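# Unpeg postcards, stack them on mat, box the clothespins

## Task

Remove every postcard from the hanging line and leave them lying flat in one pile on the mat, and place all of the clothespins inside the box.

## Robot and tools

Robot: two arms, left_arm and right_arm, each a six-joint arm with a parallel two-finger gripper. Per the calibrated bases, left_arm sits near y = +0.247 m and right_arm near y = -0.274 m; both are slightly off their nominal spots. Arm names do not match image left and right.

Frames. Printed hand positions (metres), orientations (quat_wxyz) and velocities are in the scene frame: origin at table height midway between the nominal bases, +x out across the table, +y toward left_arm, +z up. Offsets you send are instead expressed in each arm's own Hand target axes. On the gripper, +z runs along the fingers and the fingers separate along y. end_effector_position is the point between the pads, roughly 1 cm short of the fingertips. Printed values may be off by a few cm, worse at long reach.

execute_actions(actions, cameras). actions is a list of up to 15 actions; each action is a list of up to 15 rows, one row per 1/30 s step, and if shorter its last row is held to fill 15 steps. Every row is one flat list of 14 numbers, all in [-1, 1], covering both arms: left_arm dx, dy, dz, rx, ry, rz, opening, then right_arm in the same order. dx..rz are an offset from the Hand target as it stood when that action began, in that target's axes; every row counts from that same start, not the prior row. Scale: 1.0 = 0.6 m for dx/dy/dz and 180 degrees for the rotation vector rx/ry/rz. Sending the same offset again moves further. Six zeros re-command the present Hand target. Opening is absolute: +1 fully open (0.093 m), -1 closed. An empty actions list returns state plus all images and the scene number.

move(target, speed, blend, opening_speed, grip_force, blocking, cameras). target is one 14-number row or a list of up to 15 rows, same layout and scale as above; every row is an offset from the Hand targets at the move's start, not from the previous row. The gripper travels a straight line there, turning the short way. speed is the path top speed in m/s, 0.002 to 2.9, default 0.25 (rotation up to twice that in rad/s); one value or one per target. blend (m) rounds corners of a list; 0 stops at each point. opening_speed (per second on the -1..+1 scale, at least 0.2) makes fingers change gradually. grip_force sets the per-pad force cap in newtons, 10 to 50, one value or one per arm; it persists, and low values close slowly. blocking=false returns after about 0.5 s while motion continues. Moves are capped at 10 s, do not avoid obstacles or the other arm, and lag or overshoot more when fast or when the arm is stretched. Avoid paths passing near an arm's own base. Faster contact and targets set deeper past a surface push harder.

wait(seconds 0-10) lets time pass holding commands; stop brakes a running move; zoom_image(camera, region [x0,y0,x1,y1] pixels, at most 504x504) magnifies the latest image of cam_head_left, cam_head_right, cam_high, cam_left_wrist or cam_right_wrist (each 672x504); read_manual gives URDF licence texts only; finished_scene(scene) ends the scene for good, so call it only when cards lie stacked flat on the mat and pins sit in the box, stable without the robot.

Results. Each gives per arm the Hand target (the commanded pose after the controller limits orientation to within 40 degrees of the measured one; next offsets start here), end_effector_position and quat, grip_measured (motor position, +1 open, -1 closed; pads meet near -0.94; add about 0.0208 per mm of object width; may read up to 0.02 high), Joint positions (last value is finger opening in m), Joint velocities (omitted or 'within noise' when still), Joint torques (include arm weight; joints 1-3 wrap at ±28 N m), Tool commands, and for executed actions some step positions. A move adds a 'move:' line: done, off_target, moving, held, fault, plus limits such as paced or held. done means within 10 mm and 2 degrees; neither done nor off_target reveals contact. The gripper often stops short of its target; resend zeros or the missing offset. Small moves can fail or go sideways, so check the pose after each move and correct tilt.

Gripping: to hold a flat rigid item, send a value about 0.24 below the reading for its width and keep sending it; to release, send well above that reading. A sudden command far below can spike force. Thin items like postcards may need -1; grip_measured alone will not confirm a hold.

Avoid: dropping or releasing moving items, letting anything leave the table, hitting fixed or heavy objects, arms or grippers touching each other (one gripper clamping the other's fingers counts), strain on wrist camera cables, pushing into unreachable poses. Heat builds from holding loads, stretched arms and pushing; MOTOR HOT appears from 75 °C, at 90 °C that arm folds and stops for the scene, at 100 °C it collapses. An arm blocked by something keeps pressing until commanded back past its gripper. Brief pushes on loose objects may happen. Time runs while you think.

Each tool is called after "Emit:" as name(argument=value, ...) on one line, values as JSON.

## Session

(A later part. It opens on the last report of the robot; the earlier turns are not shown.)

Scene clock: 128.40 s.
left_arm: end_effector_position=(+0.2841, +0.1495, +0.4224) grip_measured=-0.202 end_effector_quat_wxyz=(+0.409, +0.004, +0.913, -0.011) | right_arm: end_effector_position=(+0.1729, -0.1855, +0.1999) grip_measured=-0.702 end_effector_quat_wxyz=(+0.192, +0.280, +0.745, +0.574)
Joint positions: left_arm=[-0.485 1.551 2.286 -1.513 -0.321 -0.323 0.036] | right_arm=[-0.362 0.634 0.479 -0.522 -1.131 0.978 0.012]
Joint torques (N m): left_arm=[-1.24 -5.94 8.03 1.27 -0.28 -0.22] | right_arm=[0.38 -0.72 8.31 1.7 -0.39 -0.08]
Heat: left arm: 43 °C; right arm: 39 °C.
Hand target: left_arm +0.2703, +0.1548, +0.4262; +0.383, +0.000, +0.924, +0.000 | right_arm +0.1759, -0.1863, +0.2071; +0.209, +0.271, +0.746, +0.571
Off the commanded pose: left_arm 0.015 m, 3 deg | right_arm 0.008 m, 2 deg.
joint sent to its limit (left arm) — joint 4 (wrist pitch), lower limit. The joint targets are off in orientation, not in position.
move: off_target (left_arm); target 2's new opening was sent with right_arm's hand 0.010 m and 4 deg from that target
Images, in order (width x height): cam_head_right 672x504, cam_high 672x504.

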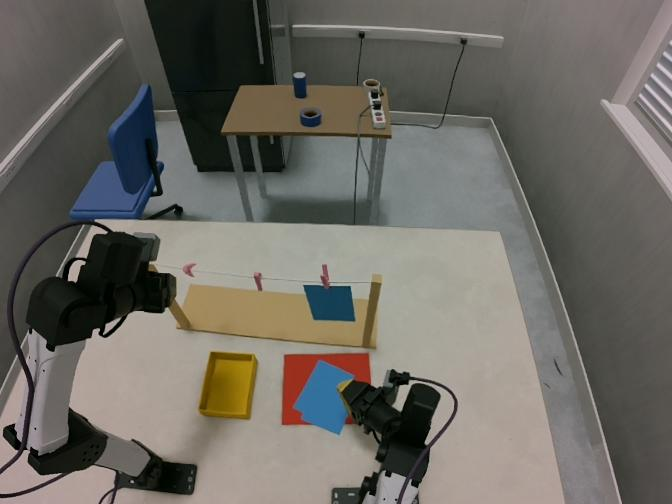

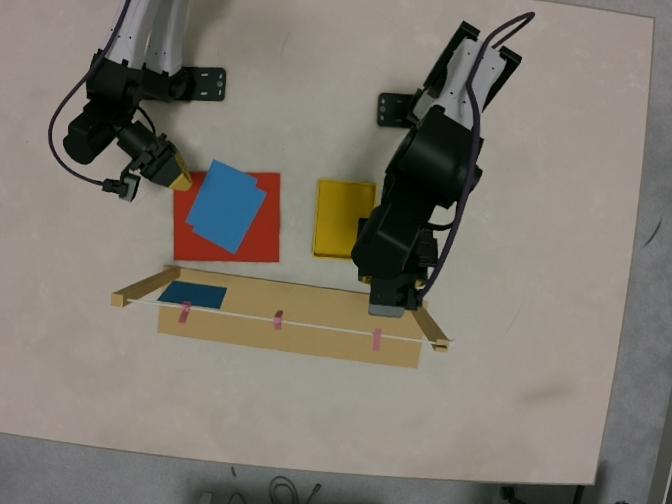

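Emit:
move(target=[0,0,0,0,0,0,-0.2,-0.136,0.263,0.095,0.152,-0.273,-0.428,0], speed=0.18, cameras=["cam_right_wrist","cam_high"])

Scene clock: 137.63 s.
left_arm: end_effector_position=(+0.2841, +0.1495, +0.4224) grip_measured=-0.202 end_effector_quat_wxyz=(+0.409, +0.004, +0.913, -0.011) | right_arm: end_effector_position=(+0.2983, -0.1653, +0.3298) grip_measured=-0.002 end_effector_quat_wxyz=(+0.696, -0.011, +0.718, -0.005)
Joint positions: left_arm=[-0.485 1.551 2.286 -1.513 -0.321 -0.323 0.036] | right_arm=[0.532 0.986 0.763 0.185 0.555 -0.001 0.045]
Joint torques (N m): left_arm=[-1.02 -5.81 8.17 1.3 -0.25 -0.24] | right_arm=[0.21 -2.03 9.8 2.2 0.09 -0.11]
Heat: left arm: 42 °C; right arm: 40 °C.
Hand target: left_arm +0.2703, +0.1548, +0.4262; +0.383, +0.000, +0.924, +0.000 | right_arm +0.3001, -0.1650, +0.3445; +0.708, -0.001, +0.706, -0.002
Off the commanded pose: left_arm 0.015 m, 3 deg | right_arm 0.015 m, 2 deg.
joint sent to its limit (left arm) — joint 4 (wrist pitch), lower limit. The joint targets are off in orientation, not in position.
move: off_target (left_arm, right_arm)
Images, in order (width x height): cam_high 672x504, cam_right_wrist 672x504.

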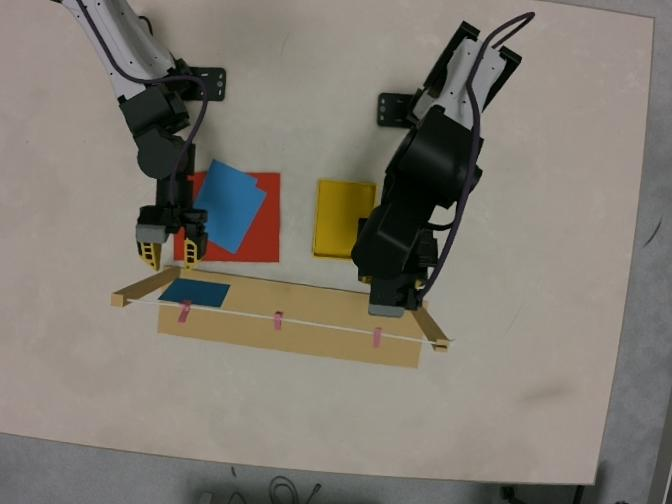

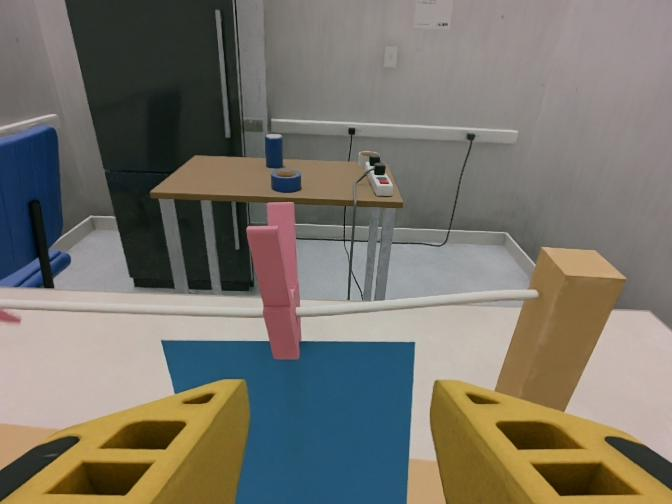

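Emit:
move(target=[[0,0,0,0,0,0,-0.2,-0.012,0.031,0.02,0,0,0,0],[0,0,0,0,0,0,-0.2,-0.012,0.031,0.105,0,0,0,0],[0,0,0,0,0,0,-0.2,-0.012,0.031,0.105,0,0,0,-1],[0,0,0,0,0,0,-0.2,-0.012,0.031,0.06,0,0.25,0,-1]], speed=0.15, cameras=["cam_right_wrist","cam_high"])

Scene clock: 146.10 s.
left_arm: end_effector_position=(+0.2841, +0.1495, +0.4224) grip_measured=-0.202 end_effector_quat_wxyz=(+0.409, +0.004, +0.913, -0.011) | right_arm: end_effector_position=(+0.3398, -0.1455, +0.3513) grip_measured=-0.912 end_effector_quat_wxyz=(+0.394, -0.001, +0.919, -0.005)
Joint positions: left_arm=[-0.485 1.551 2.286 -1.513 -0.321 -0.323 0.036] | right_arm=[0.435 1.611 1.979 -1.188 0.34 0.33 0.001]
Joint torques (N m): left_arm=[-1.16 -6.01 8.06 1.31 -0.26 -0.16] | right_arm=[-0.36 -5.79 8.42 1.32 -0.04 0.01]
Heat: left arm: 42 °C; right arm: 41 °C.
Hand target: left_arm +0.2703, +0.1548, +0.4262; +0.383, +0.000, +0.924, +0.000 | right_arm +0.3362, -0.1465, +0.3517; +0.384, +0.000, +0.923, -0.002
Off the commanded pose: left_arm 0.015 m, 3 deg | right_arm 0.004 m, 1 deg.
joint sent to its limit (left arm) — joint 4 (wrist pitch), lower limit. The joint targets are off in orientation, not in position.
move: off_target (left_arm); target 3's new opening was sent with right_arm's hand 0.016 m and 3 deg from that target
Images, in order (width x height): cam_high 672x504, cam_right_wrist 672x504.

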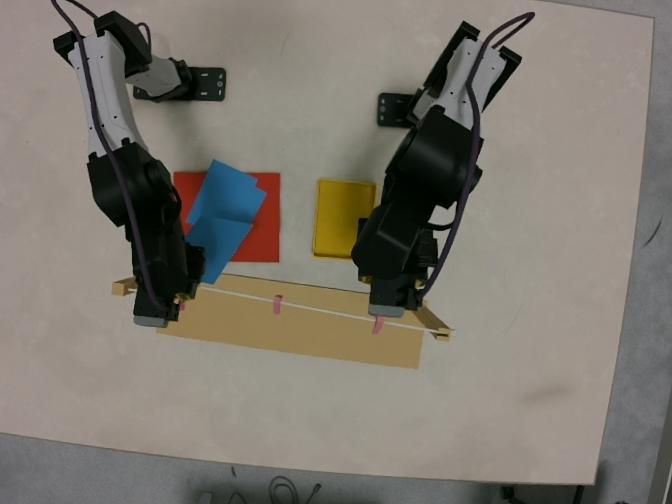

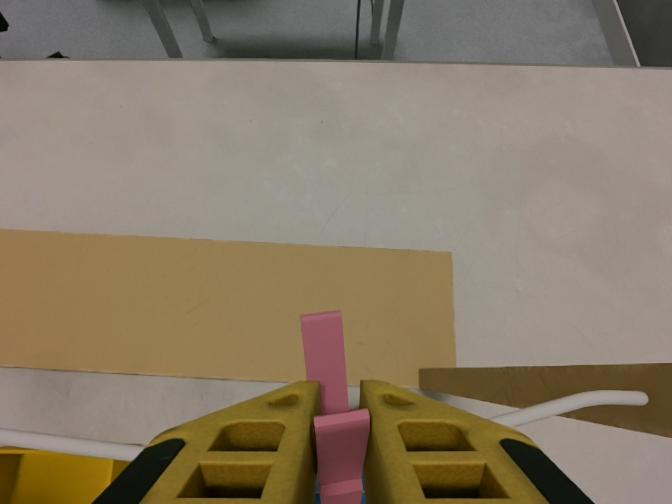

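Emit:
move(target=[0.193,-0.275,0.1225,0.42,-0.053,-0.07,0,0,0,0,0,0,0,-1], speed=0.18, cameras=["cam_left_wrist","cam_high"])

Scene clock: 155.07 s.
left_arm: end_effector_position=(+0.2435, -0.0068, +0.2991) grip_measured=-0.002 end_effector_quat_wxyz=(+0.379, +0.136, +0.692, -0.599) | right_arm: end_effector_position=(+0.3397, -0.1454, +0.3511) grip_measured=-0.912 end_effector_quat_wxyz=(+0.394, -0.001, +0.919, -0.005)
Joint positions: left_arm=[-0.45 1.149 0.682 0.474 0.769 -0.817 0.045] | right_arm=[0.435 1.611 1.979 -1.189 0.34 0.33 0.001]
Joint torques (N m): left_arm=[-1.07 -2.81 7.61 2.24 0.14 -0.1] | right_arm=[-0.36 -5.76 8.43 1.29 -0.03 0.01]
Heat: left arm: 41 °C; right arm: 41 °C.
Hand target: left_arm +0.2406, -0.0103, +0.2923; +0.371, +0.140, +0.692, -0.603 | right_arm +0.3362, -0.1464, +0.3517; +0.384, +0.000, +0.923, -0.002
Off the commanded pose: left_arm 0.008 m, 1 deg | right_arm 0.004 m, 1 deg.
move: done
Images, in order (width x height): cam_high 672x504, cam_left_wrist 672x504.

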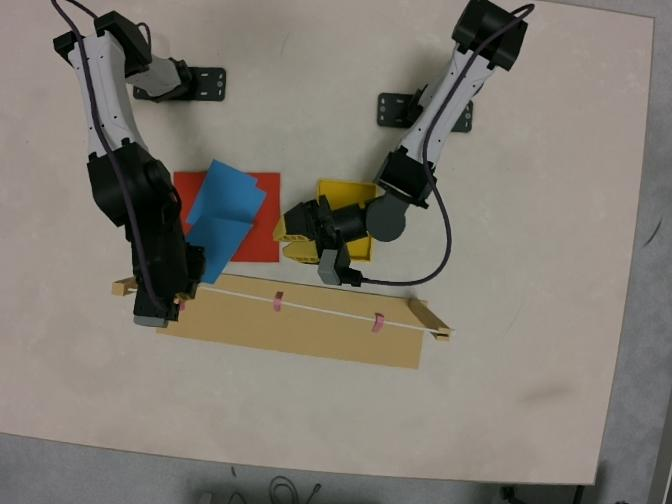

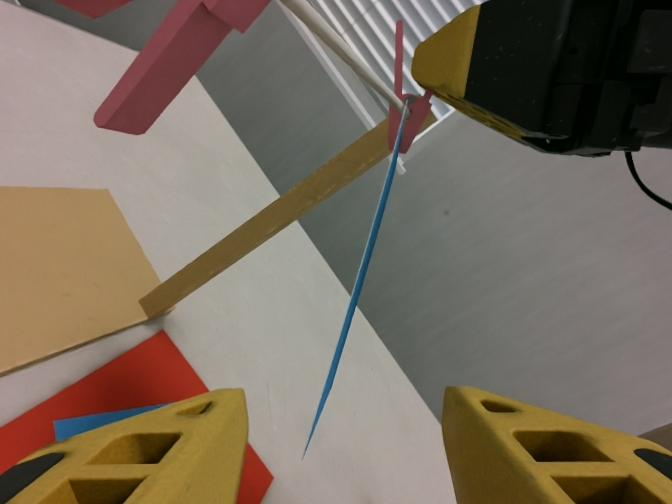

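Emit:
move(target=[[0,-0.01,0,0,0,0.08,0,0,0,0,0,0,0,-1],[0,-0.01,0.185,0,0,0.08,0,0,0,0,0,0,0,-1],[0,-0.01,0.185,0,0,0.08,-1,0,0,0,0,0,0,-1]], speed=0.12, cameras=["cam_left_wrist"])

Scene clock: 160.87 s.
left_arm: end_effector_position=(+0.2710, -0.1106, +0.2855) grip_measured=-0.979 end_effector_quat_wxyz=(+0.427, +0.219, +0.682, -0.551) | right_arm: end_effector_position=(+0.3398, -0.1459, +0.3511) grip_measured=-0.912 end_effector_quat_wxyz=(+0.394, -0.001, +0.919, -0.005)
Joint positions: left_arm=[-0.709 1.501 0.919 0.55 0.533 -0.585 0] | right_arm=[0.434 1.611 1.979 -1.189 0.34 0.33 0.001]
Joint torques (N m): left_arm=[-1.01 -5.23 12.45 2.33 -0.12 0.06] | right_arm=[-0.28 -5.75 8.44 1.29 -0.01 0.01]
Heat: left arm: 41 °C; right arm: 41 °C.
Hand target: left_arm +0.2750, -0.1159, +0.2970; +0.443, +0.225, +0.669, -0.552 | right_arm +0.3362, -0.1464, +0.3517; +0.384, +0.000, +0.923, -0.002
Off the commanded pose: left_arm 0.013 m, 2 deg | right_arm 0.004 m, 1 deg.
move: off_target (left_arm); target 3's new opening was sent with left_arm's hand 0.015 m and 3 deg from that target
Images, in order (width x height): cam_left_wrist 672x504.

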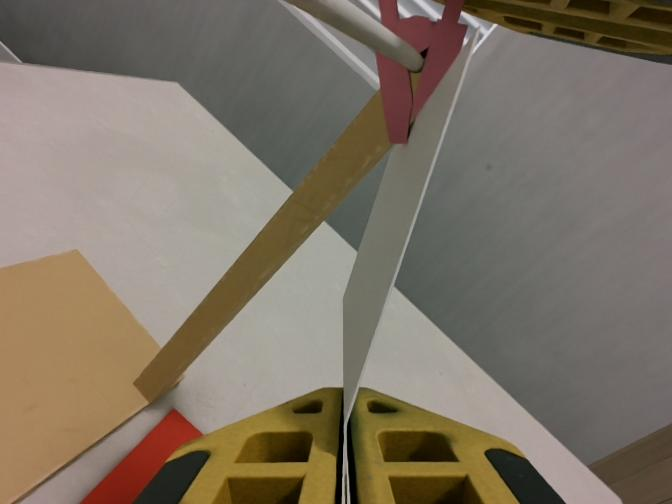

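Gripped. Pull.

Emit:
move(target=[0.16,0,0,0,0,0,-1,0,0,0,0,0,0,-1], speed=0.06, cameras=["cam_left_wrist","cam_high","cam_head_left"])

Scene clock: 164.50 s.
left_arm: end_effector_position=(+0.2279, -0.1329, +0.2197) grip_measured=-0.979 end_effector_quat_wxyz=(+0.437, +0.222, +0.673, -0.555) | right_arm: end_effector_position=(+0.3370, -0.1457, +0.3462) grip_measured=-0.912 end_effector_quat_wxyz=(+0.381, -0.004, +0.925, -0.004)
Joint positions: left_arm=[-0.86 1.594 0.682 0.908 0.382 -0.584 0] | right_arm=[0.432 1.617 1.985 -1.215 0.324 0.33 0.001]
Joint torques (N m): left_arm=[-0.81 -5.5 7.15 2.5 -0.1 0.11] | right_arm=[-0.06 -6.24 7.99 1.49 0.13 0.01]
Heat: left arm: 41 °C; right arm: 41 °C.
Hand target: left_arm +0.2265, -0.1339, +0.2162; +0.443, +0.225, +0.669, -0.552 | right_arm +0.3361, -0.1464, +0.3517; +0.384, +0.000, +0.923, -0.002
Off the commanded pose: left_arm 0.004 m, 1 deg | right_arm 0.006 m, 1 deg.
move: done
Images, in order (width x height): cam_head_left 672x504, cam_high 672x504, cam_left_wrist 672x504.

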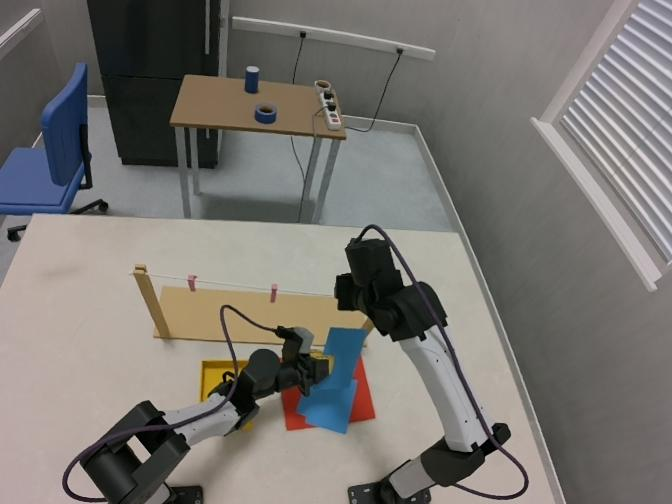

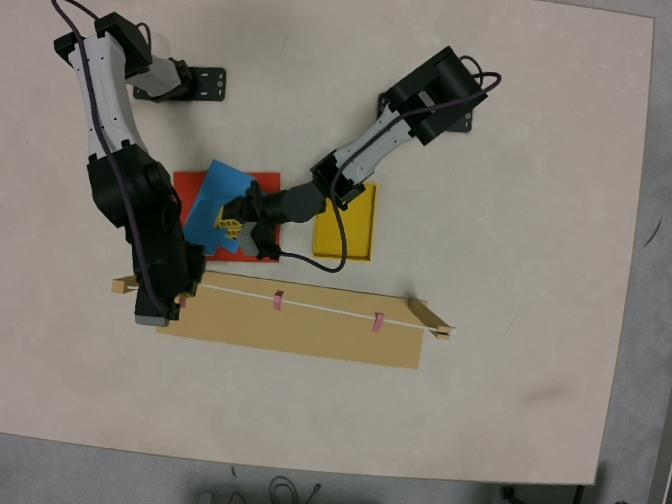

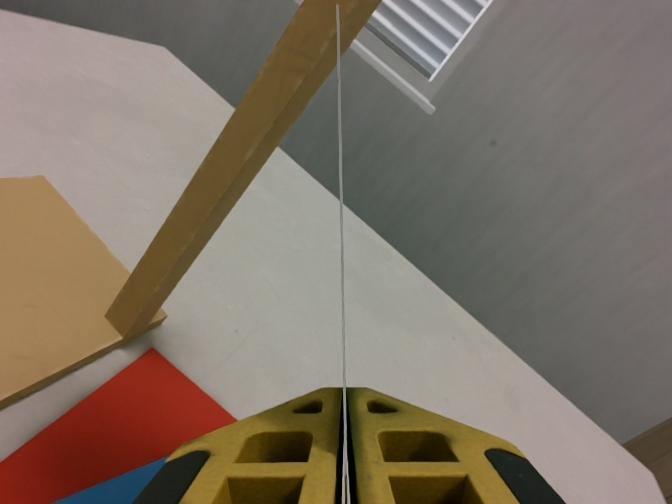

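Emit:
move(target=[0.15,0.046,0,-0.159,-0.111,-0.333,-1,0,0,0,0,0,0,-1], speed=0.15, cameras=["cam_left_wrist","cam_high"])

Scene clock: 174.83 s.
left_arm: end_effector_position=(+0.2024, -0.1379, +0.1263) grip_measured=-0.979 end_effector_quat_wxyz=(+0.253, -0.335, +0.717, -0.557) | right_arm: end_effector_position=(+0.3371, -0.1457, +0.3462) grip_measured=-0.912 end_effector_quat_wxyz=(+0.381, -0.004, +0.925, -0.004)
Joint positions: left_arm=[-1.225 1.709 0.645 0.775 -0.481 -1.719 0] | right_arm=[0.432 1.617 1.985 -1.215 0.324 0.33 0.001]
Joint torques (N m): left_arm=[-1.2 -5.52 9.99 1.87 -0.29 -0.1] | right_arm=[-0.06 -6.26 7.99 1.49 0.13 0.01]
Heat: left arm: 41 °C; right arm: 41 °C.
Hand target: left_arm +0.2029, -0.1428, +0.1254; +0.256, -0.338, +0.718, -0.552 | right_arm +0.3361, -0.1464, +0.3518; +0.384, +0.000, +0.923, -0.002
Off the commanded pose: left_arm 0.005 m, 1 deg | right_arm 0.006 m, 1 deg.
move: done
Images, in order (width x height): cam_high 672x504, cam_left_wrist 672x504.

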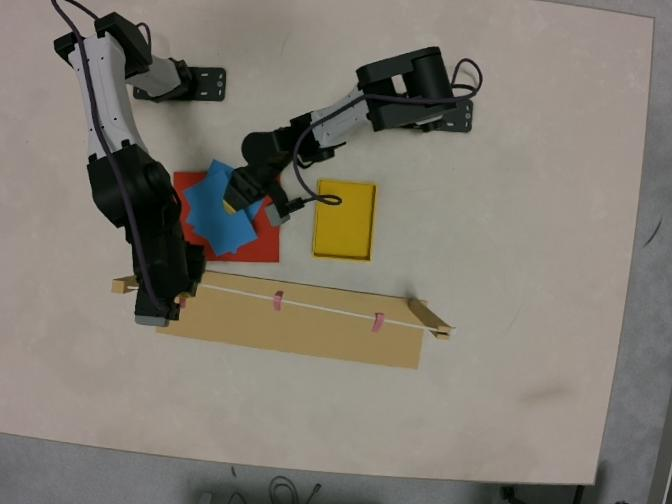

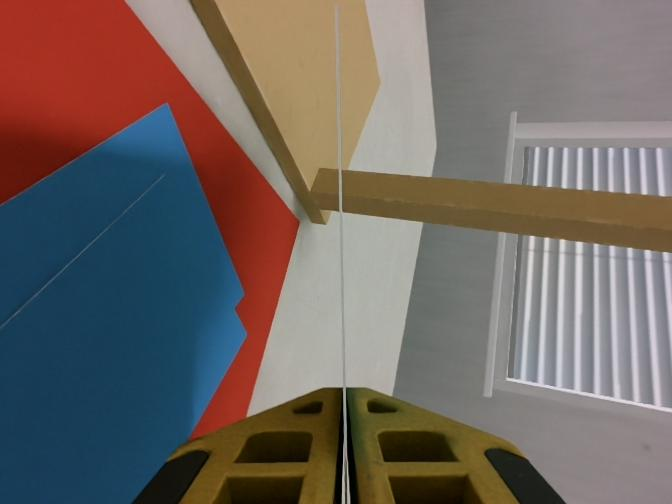

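Emit:
move(target=[[0,0.158,0.043,0,0,0,-1,0,0,0,0,0,0,-1],[-0.0214,0.155,0.068,0,0,0,-1,0,0,0,0,0,0,-1],[-0.0214,0.155,0.068,0,0,0,-0.7,0,0,0,0,0,0,-1],[-0.0214,0.18,-0.065,0,0,0,-0.7,0,0,0,0,0,0,-1],[0,-0.15,-0.07,0,0,0,-0.7,0,0,0,0,0,0,-1]], speed=0.1, cameras=["cam_left_wrist","cam_high"])

Scene clock: 186.07 s.
left_arm: end_effector_position=(+0.1861, -0.1326, +0.2087) grip_measured=-0.702 end_effector_quat_wxyz=(+0.251, -0.337, +0.725, -0.546) | right_arm: end_effector_position=(+0.3371, -0.1457, +0.3462) grip_measured=-0.912 end_effector_quat_wxyz=(+0.381, -0.004, +0.925, -0.004)
Joint positions: left_arm=[-1.271 1.443 0.811 0.305 -0.524 -1.743 0.011] | right_arm=[0.432 1.617 1.985 -1.215 0.324 0.33 0.001]
Joint torques (N m): left_arm=[0.76 -7.43 11.77 1.79 -0.17 0.01] | right_arm=[-0.06 -6.24 8.01 1.49 0.13 0.01]
Heat: left arm: 41 °C; right arm: 41 °C.
Hand target: left_arm +0.1901, -0.1314, +0.2232; +0.256, -0.338, +0.718, -0.552 | right_arm +0.3361, -0.1464, +0.3518; +0.384, +0.000, +0.923, -0.002
Off the commanded pose: left_arm 0.015 m, 1 deg | right_arm 0.006 m, 1 deg.
move: off_target (left_arm); target 3's new opening was sent with left_arm's hand 0.032 m and 5 deg from that target
Images, in order (width x height): cam_high 672x504, cam_left_wrist 672x504.

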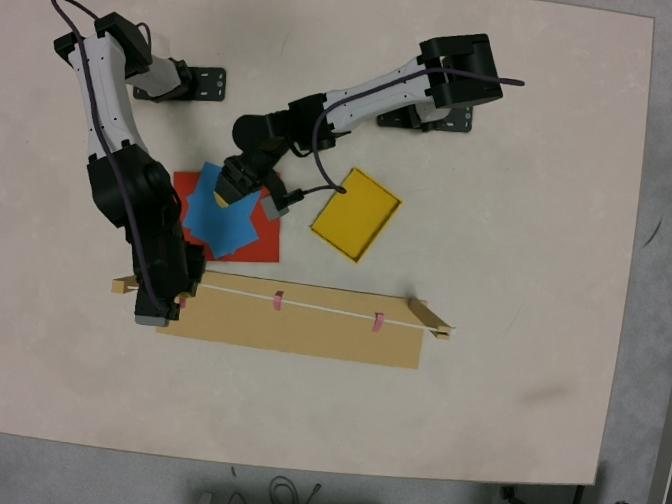

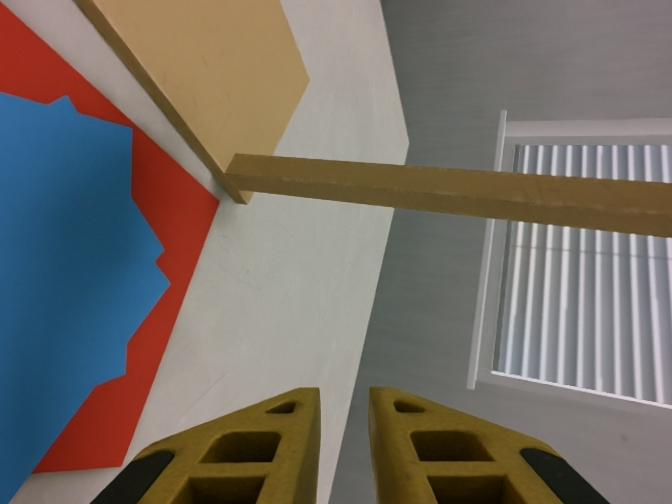

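Emit:
move(target=[[0,-0.1,-0.12,0,0,0,-0.3,0,0,0,0,0,0,-0.4],[0,-0.12,-0.15,0,0,0,-0.3,0,0,-0.17,0,0,0,-0.4],[0,-0.12,-0.15,0,0,0,-0.3,0.1,-0.15,-0.25,0,-0.2,0,-0.2]], speed=0.15, cameras=["all"])

Scene clock: 195.20 s.
left_arm: end_effector_position=(+0.1397, -0.0913, +0.3015) grip_measured=-0.302 end_effector_quat_wxyz=(+0.255, -0.333, +0.727, -0.543) | right_arm: end_effector_position=(+0.1870, -0.2365, +0.4130) grip_measured=-0.202 end_effector_quat_wxyz=(+0.645, -0.001, +0.764, -0.006)
Joint positions: left_arm=[-1.402 1.17 1.001 -0.189 -0.649 -1.784 0.031] | right_arm=[0.538 0.692 1.214 -0.723 0.569 0.098 0.035]
Joint torques (N m): left_arm=[-1.32 -5.34 12.46 1.65 -0.39 -0.15] | right_arm=[-0.55 0.28 5.2 2.18 -0.11 -0.12]
Heat: left arm: 42 °C; right arm: 41 °C.
Hand target: left_arm +0.1380, -0.0874, +0.3162; +0.256, -0.338, +0.718, -0.552 | right_arm +0.1874, -0.2360, +0.4154; +0.651, -0.001, +0.759, -0.002
Off the commanded pose: left_arm 0.015 m, 2 deg | right_arm 0.002 m, 1 deg.
move: off_target (left_arm)

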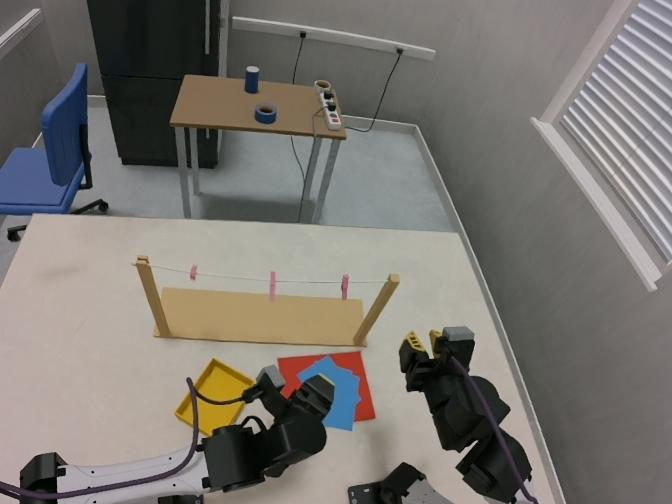

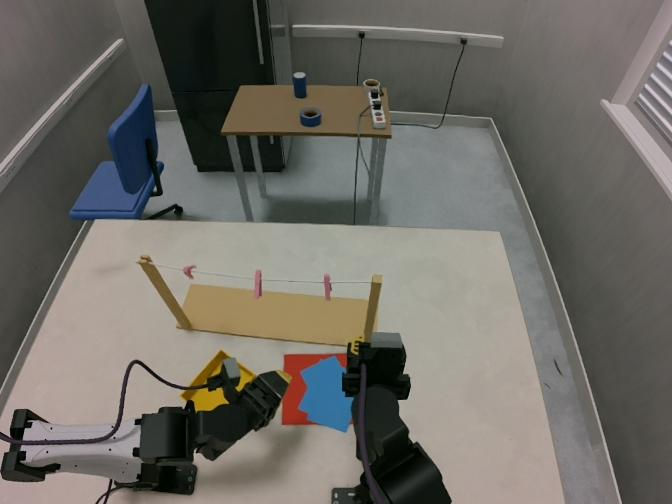

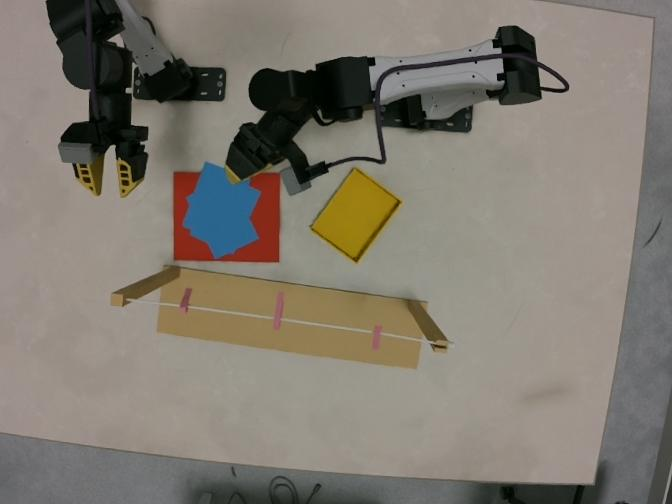

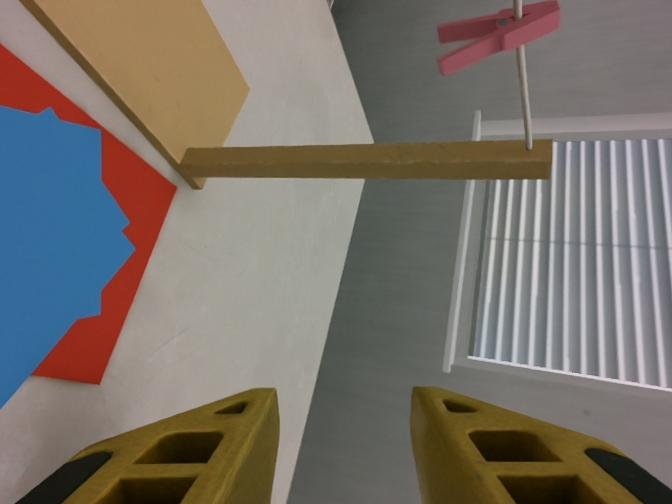

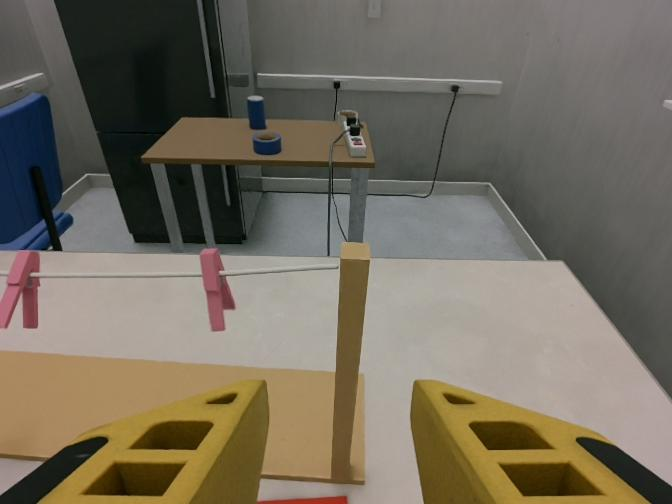

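Emit:
move(target=[-0.21,-0.005,0.16,0.207,0.074,0.516,0.1,0,0,0,0,0,0,-0.2], speed=0.18, cameras=["cam_left_wrist"])

Scene clock: 205.47 s.
left_arm: end_effector_position=(+0.2848, -0.0499, +0.2851) grip_measured=+0.098 end_effector_quat_wxyz=(+0.568, +0.417, +0.577, -0.413) | right_arm: end_effector_position=(+0.1870, -0.2365, +0.4130) grip_measured=-0.202 end_effector_quat_wxyz=(+0.645, -0.001, +0.764, -0.006)
Joint positions: left_arm=[-0.502 1.432 0.842 0.572 0.772 0.01 0.05] | right_arm=[0.538 0.692 1.214 -0.723 0.569 0.098 0.035]
Joint torques (N m): left_arm=[0.62 -4.7 12.19 2.02 0.13 0.07] | right_arm=[-0.55 0.27 5.22 2.18 -0.11 -0.12]
Heat: left arm: 43 °C; right arm: 41 °C.
Hand target: left_arm +0.2904, -0.0506, +0.2934; +0.577, +0.423, +0.566, -0.409 | right_arm +0.1874, -0.2360, +0.4154; +0.651, -0.001, +0.760, -0.002
Off the commanded pose: left_arm 0.010 m, 2 deg | right_arm 0.002 m, 1 deg.
move: done
Images, in order (width x height): cam_left_wrist 672x504.

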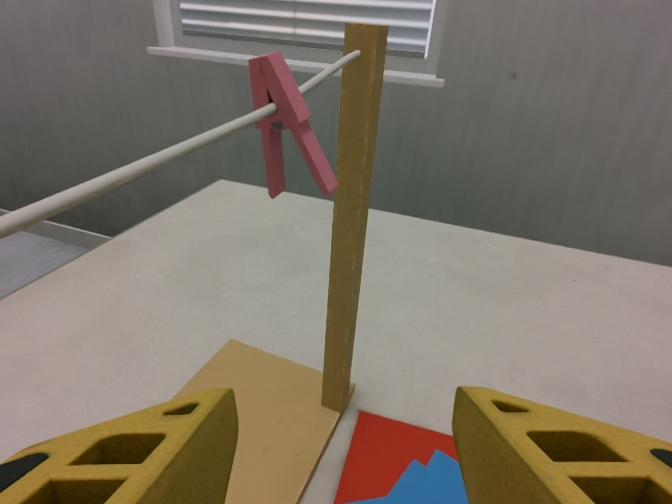

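Emit:
move(target=[[-0.055,0.04,0.07,0,0,-0.09,0.1,0,0,0,0,0,0,-0.2],[-0.055,0.04,0.14,0,0,-0.09,0.1,0,0,0,0,0,0,-0.2]], speed=0.1, cameras=["cam_left_wrist"])

Scene clock: 213.00 s.
left_arm: end_effector_position=(+0.3340, -0.1187, +0.3230) grip_measured=+0.098 end_effector_quat_wxyz=(+0.512, +0.341, +0.620, -0.486) | right_arm: end_effector_position=(+0.1870, -0.2365, +0.4131) grip_measured=-0.202 end_effector_quat_wxyz=(+0.645, -0.001, +0.764, -0.006)
Joint positions: left_arm=[-0.602 1.691 1.244 0.445 0.679 -0.254 0.05] | right_arm=[0.538 0.692 1.214 -0.722 0.569 0.098 0.035]
Joint torques (N m): left_arm=[-0.77 -6.89 12.71 1.92 -0.11 -0.14] | right_arm=[-0.55 0.27 5.2 2.19 -0.11 -0.12]
Heat: left arm: 45 °C; right arm: 42 °C.
Hand target: left_arm +0.3383, -0.1233, +0.3271; +0.514, +0.339, +0.620, -0.486 | right_arm +0.1874, -0.2360, +0.4155; +0.651, -0.001, +0.759, -0.002
Off the commanded pose: left_arm 0.007 m, 0 deg | right_arm 0.002 m, 1 deg.
move: done
Images, in order (width x height): cam_left_wrist 672x504.

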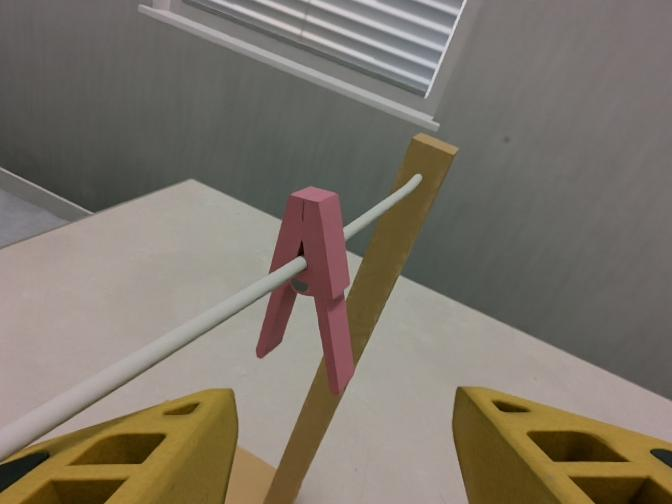

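Emit:
move(target=[[0.008,0.018,0.04,0,0,0,0.1,0,0,0,0,0,0,-0.2],[0.008,0.02,0.078,0,0,0,0.1,0,0,0,0,0,0,-0.2]], speed=0.07, cameras=["cam_left_wrist"])

Scene clock: 218.17 s.
left_arm: end_effector_position=(+0.3589, -0.1593, +0.3163) grip_measured=+0.098 end_effector_quat_wxyz=(+0.512, +0.341, +0.621, -0.486) | right_arm: end_effector_position=(+0.1870, -0.2365, +0.4131) grip_measured=-0.202 end_effector_quat_wxyz=(+0.645, -0.001, +0.764, -0.006)
Joint positions: left_arm=[-0.652 1.858 1.419 0.434 0.628 -0.255 0.05] | right_arm=[0.538 0.692 1.214 -0.722 0.569 0.098 0.035]
Joint torques (N m): left_arm=[-0.77 -8.09 12.77 2 -0.04 -0.11] | right_arm=[-0.55 0.27 5.22 2.18 -0.11 -0.12]
Heat: left arm: 45 °C; right arm: 42 °C.
Hand target: left_arm +0.3626, -0.1646, +0.3194; +0.514, +0.339, +0.620, -0.486 | right_arm +0.1874, -0.2360, +0.4155; +0.651, -0.001, +0.759, -0.002
Off the commanded pose: left_arm 0.007 m, 0 deg | right_arm 0.002 m, 1 deg.
move: done
Images, in order (width x height): cam_left_wrist 672x504.

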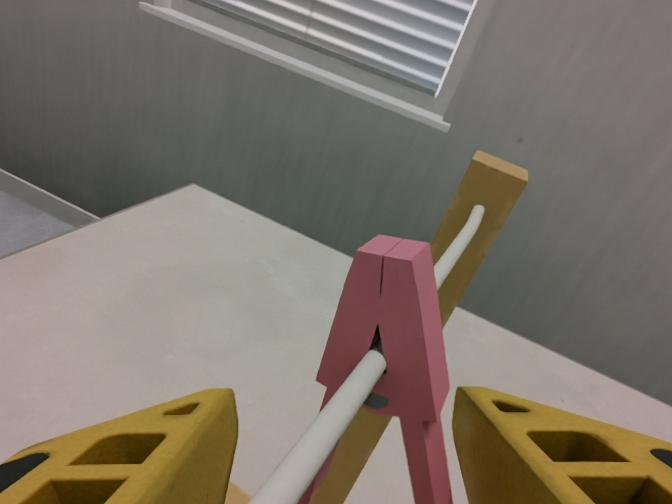

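Emit:
move(target=[[0.02,-0.01,0.006,0,0,0,0.1,0,0,0,0,0,0,-0.2],[0.02,-0.01,0.006,0,0,0,-1,0,0,0,0,0,0,-0.2]], speed=0.07, cameras=["cam_left_wrist"])

Scene clock: 223.30 s.
left_arm: end_effector_position=(+0.3541, -0.1661, +0.3166) grip_measured=-0.806 end_effector_quat_wxyz=(+0.513, +0.340, +0.621, -0.485) | right_arm: end_effector_position=(+0.1870, -0.2365, +0.4131) grip_measured=-0.202 end_effector_quat_wxyz=(+0.645, -0.001, +0.764, -0.006)
Joint positions: left_arm=[-0.672 1.858 1.419 0.436 0.605 -0.255 0.006] | right_arm=[0.538 0.692 1.214 -0.722 0.569 0.098 0.035]
Joint torques (N m): left_arm=[-1.14 -8.06 8.8 2.38 -0.07 -0.13] | right_arm=[-0.55 0.27 5.2 2.18 -0.11 -0.12]
Heat: left arm: 45 °C; right arm: 43 °C.
Hand target: left_arm +0.3554, -0.1707, +0.3093; +0.514, +0.339, +0.620, -0.486 | right_arm +0.1874, -0.2360, +0.4155; +0.651, -0.001, +0.759, -0.002
Off the commanded pose: left_arm 0.009 m, 0 deg | right_arm 0.002 m, 1 deg.
move: done
Images, in order (width x height): cam_left_wrist 672x504.

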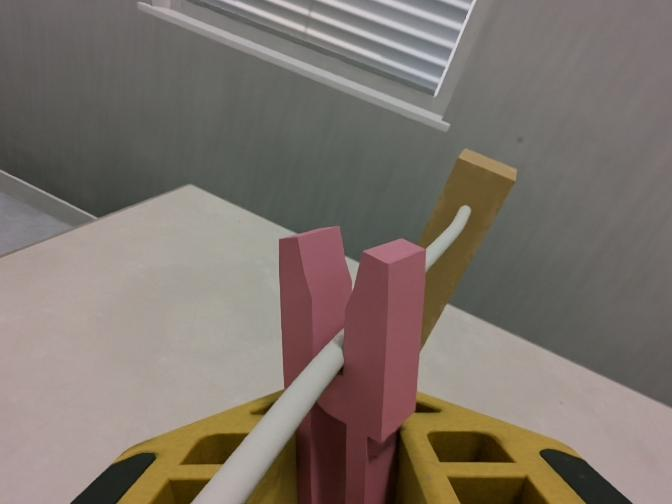

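Emit:
move(target=[[0.12,0,0,0,0,0,-1,0,0,0,0,0,0,-0.2],[0.12,0,-0.34,0,0,0.045,-1,0,0,0,0,0,0,-0.2],[0.361,-0.008,-0.533,0,0,0.09,-1,0,0,0,0,0,0,-0.2]], speed=0.13, blend=[0,0.03,0], cameras=["cam_high"])

Scene clock: 232.77 s.
left_arm: end_effector_position=(+0.2024, +0.1138, +0.0990) grip_measured=-0.787 end_effector_quat_wxyz=(+0.563, +0.424, +0.579, -0.410) | right_arm: end_effector_position=(+0.1870, -0.2365, +0.4131) grip_measured=-0.202 end_effector_quat_wxyz=(+0.645, -0.001, +0.764, -0.006)
Joint positions: left_arm=[0.131 1.822 0.102 1.53 1.408 0.19 0.007] | right_arm=[0.538 0.692 1.214 -0.722 0.569 0.098 0.035]
Joint torques (N m): left_arm=[0.62 -3.3 1.83 2.08 0.32 -0.15] | right_arm=[-0.55 0.28 5.22 2.18 -0.11 -0.12]
Heat: left arm: 45 °C; right arm: 43 °C.
Hand target: left_arm +0.2001, +0.1150, +0.1007; +0.577, +0.423, +0.566, -0.409 | right_arm +0.1874, -0.2360, +0.4155; +0.651, -0.001, +0.759, -0.002
Off the commanded pose: left_arm 0.003 m, 2 deg | right_arm 0.002 m, 1 deg.
joint sent to its limit (left arm) — joint 4 (wrist pitch), upper limit. The joint targets still meet the commanded pose.
move: done
Images, in order (width x height): cam_high 672x504.

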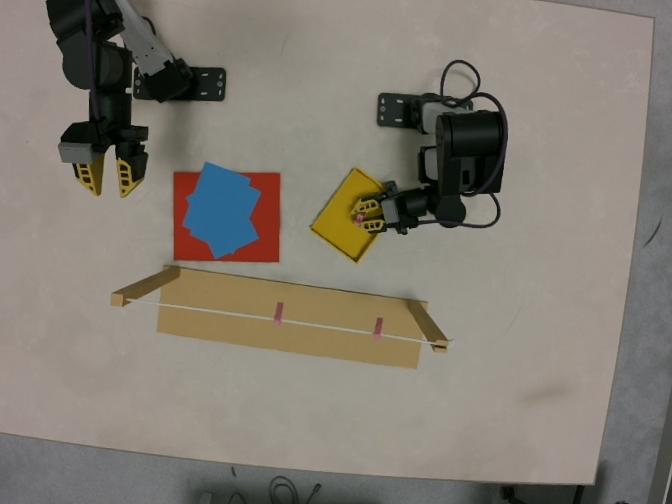

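Emit:
move(target=[[0.02,0,0,0,0,0,-1,0,0,0,0,0,0,-0.2],[0.02,0,0,0,0,0,0.4,0,0,0,0,0,0,-0.2],[-0.25,0,0,0,0,0,0.4,0,0,0,0,0,0,-0.2],[-0.32,0.145,0.08,0,0,0,0.1,0,0,0,0,0,0,-0.2]], speed=0.15, cameras=["cam_high","cam_left_wrist"])

Scene clock: 242.10 s.
left_arm: end_effector_position=(+0.2890, +0.0972, +0.2886) grip_measured=+0.102 end_effector_quat_wxyz=(+0.573, +0.416, +0.572, -0.413) | right_arm: end_effector_position=(+0.1870, -0.2365, +0.4131) grip_measured=-0.202 end_effector_quat_wxyz=(+0.645, -0.001, +0.764, -0.006)
Joint positions: left_arm=[0.019 1.307 0.746 0.56 1.291 0.005 0.05] | right_arm=[0.538 0.692 1.214 -0.722 0.569 0.098 0.035]
Joint torques (N m): left_arm=[-1.07 -3.6 11.89 1.54 -0.03 0.08] | right_arm=[-0.55 0.28 5.2 2.18 -0.11 -0.12]
Heat: left arm: 44 °C; right arm: 44 °C.
Hand target: left_arm +0.2928, +0.0946, +0.2950; +0.577, +0.423, +0.566, -0.409 | right_arm +0.1874, -0.2360, +0.4154; +0.651, -0.001, +0.759, -0.002
Off the commanded pose: left_arm 0.008 m, 1 deg | right_arm 0.002 m, 1 deg.
move: done
Images, in order (width x height): cam_high 672x504, cam_left_wrist 672x504.

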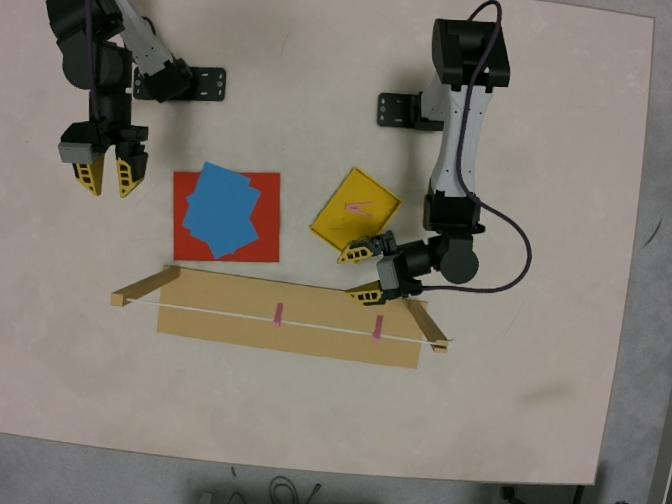

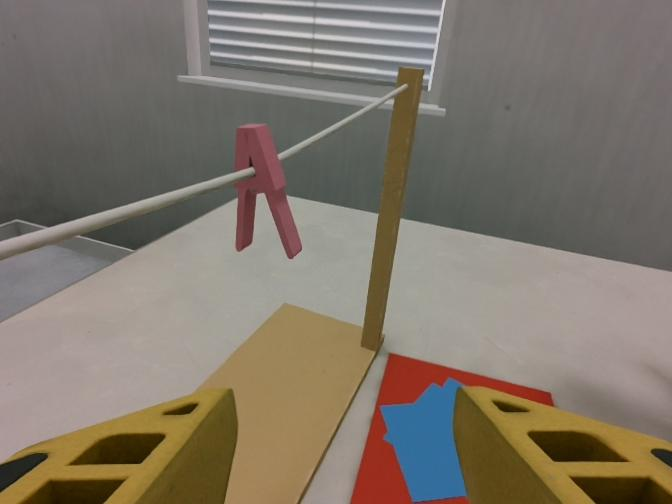

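Emit:
move(target=[[-0.012,0.055,0.07,0,0,-0.03,0.1,0,0,0,0,0,0,-0.2],[-0.012,0.055,0.14,0,0,-0.03,0.1,0,0,0,0,0,0,-0.2]], speed=0.1, cameras=["cam_left_wrist"])

Scene clock: 247.93 s.
left_arm: end_effector_position=(+0.3447, +0.0278, +0.2985) grip_measured=+0.102 end_effector_quat_wxyz=(+0.556, +0.396, +0.587, -0.436) | right_arm: end_effector_position=(+0.1870, -0.2365, +0.4131) grip_measured=-0.202 end_effector_quat_wxyz=(+0.645, -0.001, +0.764, -0.006)
Joint positions: left_arm=[-0.201 1.543 0.986 0.553 1.076 -0.069 0.05] | right_arm=[0.538 0.692 1.214 -0.722 0.569 0.098 0.035]
Joint torques (N m): left_arm=[-0.69 -5.49 11.96 1.71 0 -0.11] | right_arm=[-0.55 0.27 5.2 2.18 -0.11 -0.12]
Heat: left arm: 44 °C; right arm: 44 °C.
Hand target: left_arm +0.3498, +0.0248, +0.3032; +0.558, +0.396, +0.585, -0.435 | right_arm +0.1874, -0.2360, +0.4154; +0.651, -0.001, +0.759, -0.002
Off the commanded pose: left_arm 0.008 m, 0 deg | right_arm 0.002 m, 1 deg.
move: done
Images, in order (width x height): cam_left_wrist 672x504.

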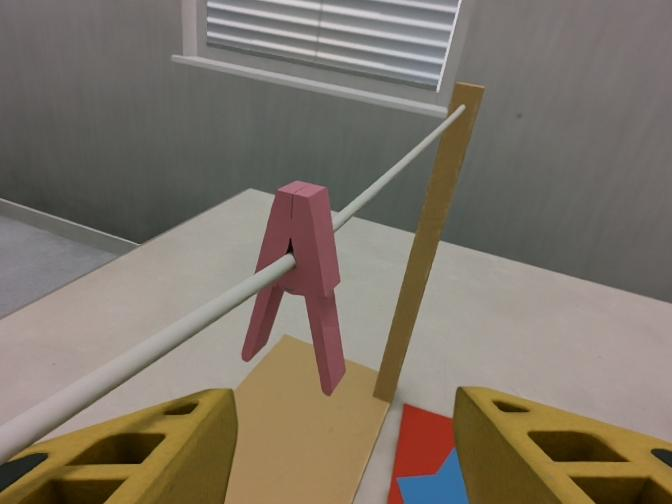

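Emit:
move(target=[[0.015,0.022,0.04,0,0,0,0.1,0,0,0,0,0,0,-0.2],[0.026,0.018,0.084,0,0,0,0.1,0,0,0,0,0,0,-0.2]], speed=0.07, cameras=["cam_left_wrist"])

Scene clock: 252.60 s.
left_arm: end_effector_position=(+0.3690, -0.0163, +0.2778) grip_measured=+0.102 end_effector_quat_wxyz=(+0.544, +0.391, +0.598, -0.440) | right_arm: end_effector_position=(+0.1870, -0.2365, +0.4131) grip_measured=-0.202 end_effector_quat_wxyz=(+0.645, -0.001, +0.764, -0.006)
Joint positions: left_arm=[-0.309 1.69 1.079 0.574 0.968 -0.069 0.05] | right_arm=[0.538 0.692 1.214 -0.722 0.569 0.098 0.035]
Joint torques (N m): left_arm=[-0.59 -6.41 11.95 2.12 -0.02 -0.09] | right_arm=[-0.54 0.28 5.22 2.18 -0.11 -0.12]
Heat: left arm: 45 °C; right arm: 44 °C.
Hand target: left_arm +0.3747, -0.0201, +0.2868; +0.558, +0.396, +0.585, -0.435 | right_arm +0.1874, -0.2360, +0.4154; +0.651, -0.001, +0.759, -0.002
Off the commanded pose: left_arm 0.011 m, 2 deg | right_arm 0.002 m, 1 deg.
move: off_target (left_arm)
Images, in order (width x height): cam_left_wrist 672x504.

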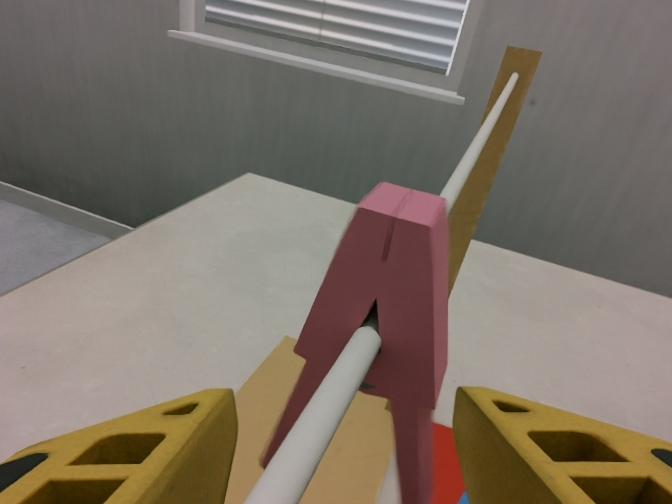

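Close.

Emit:
move(target=[0,-0.002,0.0,0,0,0,-1,0,0,0,0,0,0,-0.2], cameras=["cam_left_wrist"])

Scene clock: 255.77 s.
left_arm: end_effector_position=(+0.3695, -0.0162, +0.2778) grip_measured=-0.799 end_effector_quat_wxyz=(+0.545, +0.391, +0.598, -0.439) | right_arm: end_effector_position=(+0.1870, -0.2365, +0.4131) grip_measured=-0.202 end_effector_quat_wxyz=(+0.645, -0.001, +0.764, -0.006)
Joint positions: left_arm=[-0.309 1.69 1.079 0.574 0.966 -0.069 0.007] | right_arm=[0.538 0.692 1.214 -0.722 0.569 0.098 0.035]
Joint torques (N m): left_arm=[-0.96 -6.79 11.67 2.15 -0.01 -0.07] | right_arm=[-0.55 0.28 5.22 2.18 -0.11 -0.12]
Heat: left arm: 45 °C; right arm: 44 °C.
Hand target: left_arm +0.3735, -0.0205, +0.2868; +0.558, +0.396, +0.585, -0.435 | right_arm +0.1874, -0.2360, +0.4154; +0.651, -0.001, +0.759, -0.002
Off the commanded pose: left_arm 0.011 m, 2 deg | right_arm 0.002 m, 1 deg.
move: off_target (left_arm)
Images, in order (width x height): cam_left_wrist 672x504.

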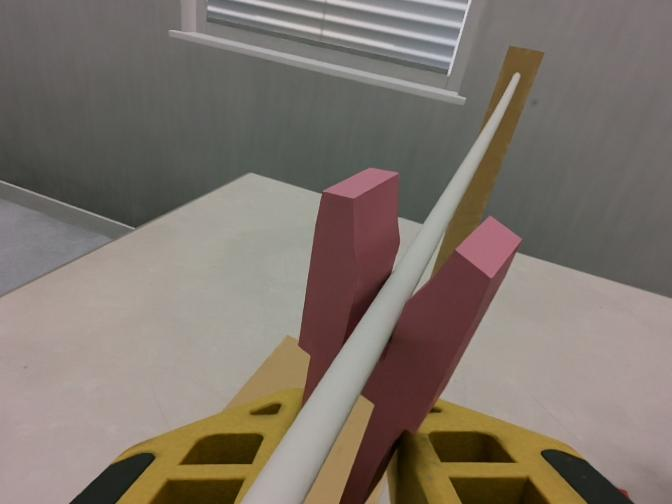

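Emit:
move(target=[[0.13,0,0,0,0,0,-1,0,0,0,0,0,0,-0.2],[0.13,-0.09,-0.17,0,0,0,-1,0,0,0,0,0,0,-0.2],[0.324,-0.182,-0.31,0,0,0.03,-1,0,0,0,0,0,0,-0.2]], speed=0.13, blend=[0,0.03,0], cameras=["cam_high","cam_left_wrist"])

Scene clock: 263.37 s.
left_arm: end_effector_position=(+0.2023, +0.1176, +0.0986) grip_measured=-0.779 end_effector_quat_wxyz=(+0.564, +0.423, +0.578, -0.410) | right_arm: end_effector_position=(+0.1870, -0.2365, +0.4131) grip_measured=-0.202 end_effector_quat_wxyz=(+0.645, -0.001, +0.764, -0.006)
Joint positions: left_arm=[0.152 1.829 0.104 1.53 1.429 0.195 0.008] | right_arm=[0.538 0.692 1.214 -0.722 0.569 0.098 0.035]
Joint torques (N m): left_arm=[0.7 -3.19 1.76 2.08 0.28 -0.19] | right_arm=[-0.54 0.27 5.22 2.18 -0.11 -0.12]
Heat: left arm: 45 °C; right arm: 45 °C.
Hand target: left_arm +0.2000, +0.1187, +0.1002; +0.577, +0.423, +0.566, -0.409 | right_arm +0.1874, -0.2360, +0.4154; +0.650, -0.001, +0.760, -0.002
Off the commanded pose: left_arm 0.003 m, 2 deg | right_arm 0.002 m, 1 deg.
joint sent to its limit (left arm) — joint 4 (wrist pitch), upper limit. The joint targets still meet the commanded pose.
move: done
Images, in order (width x height): cam_high 672x504, cam_left_wrist 672x504.

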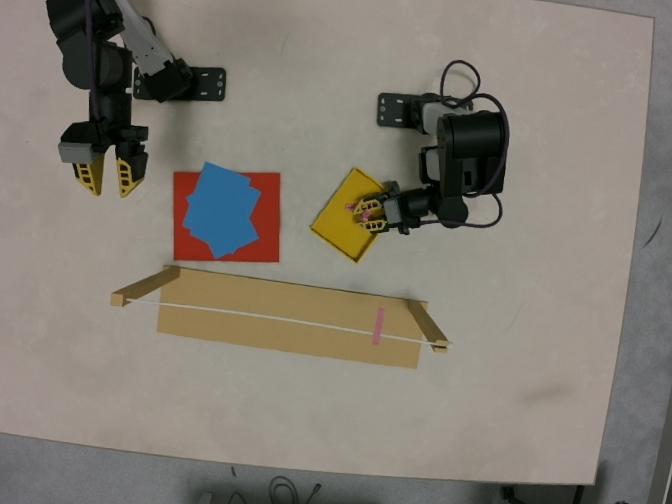

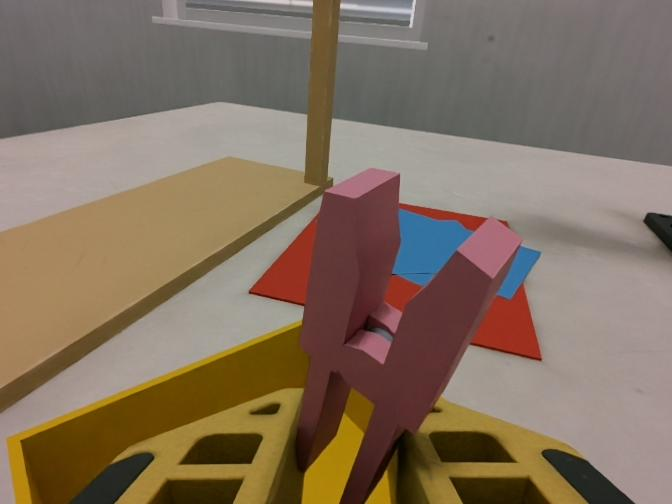

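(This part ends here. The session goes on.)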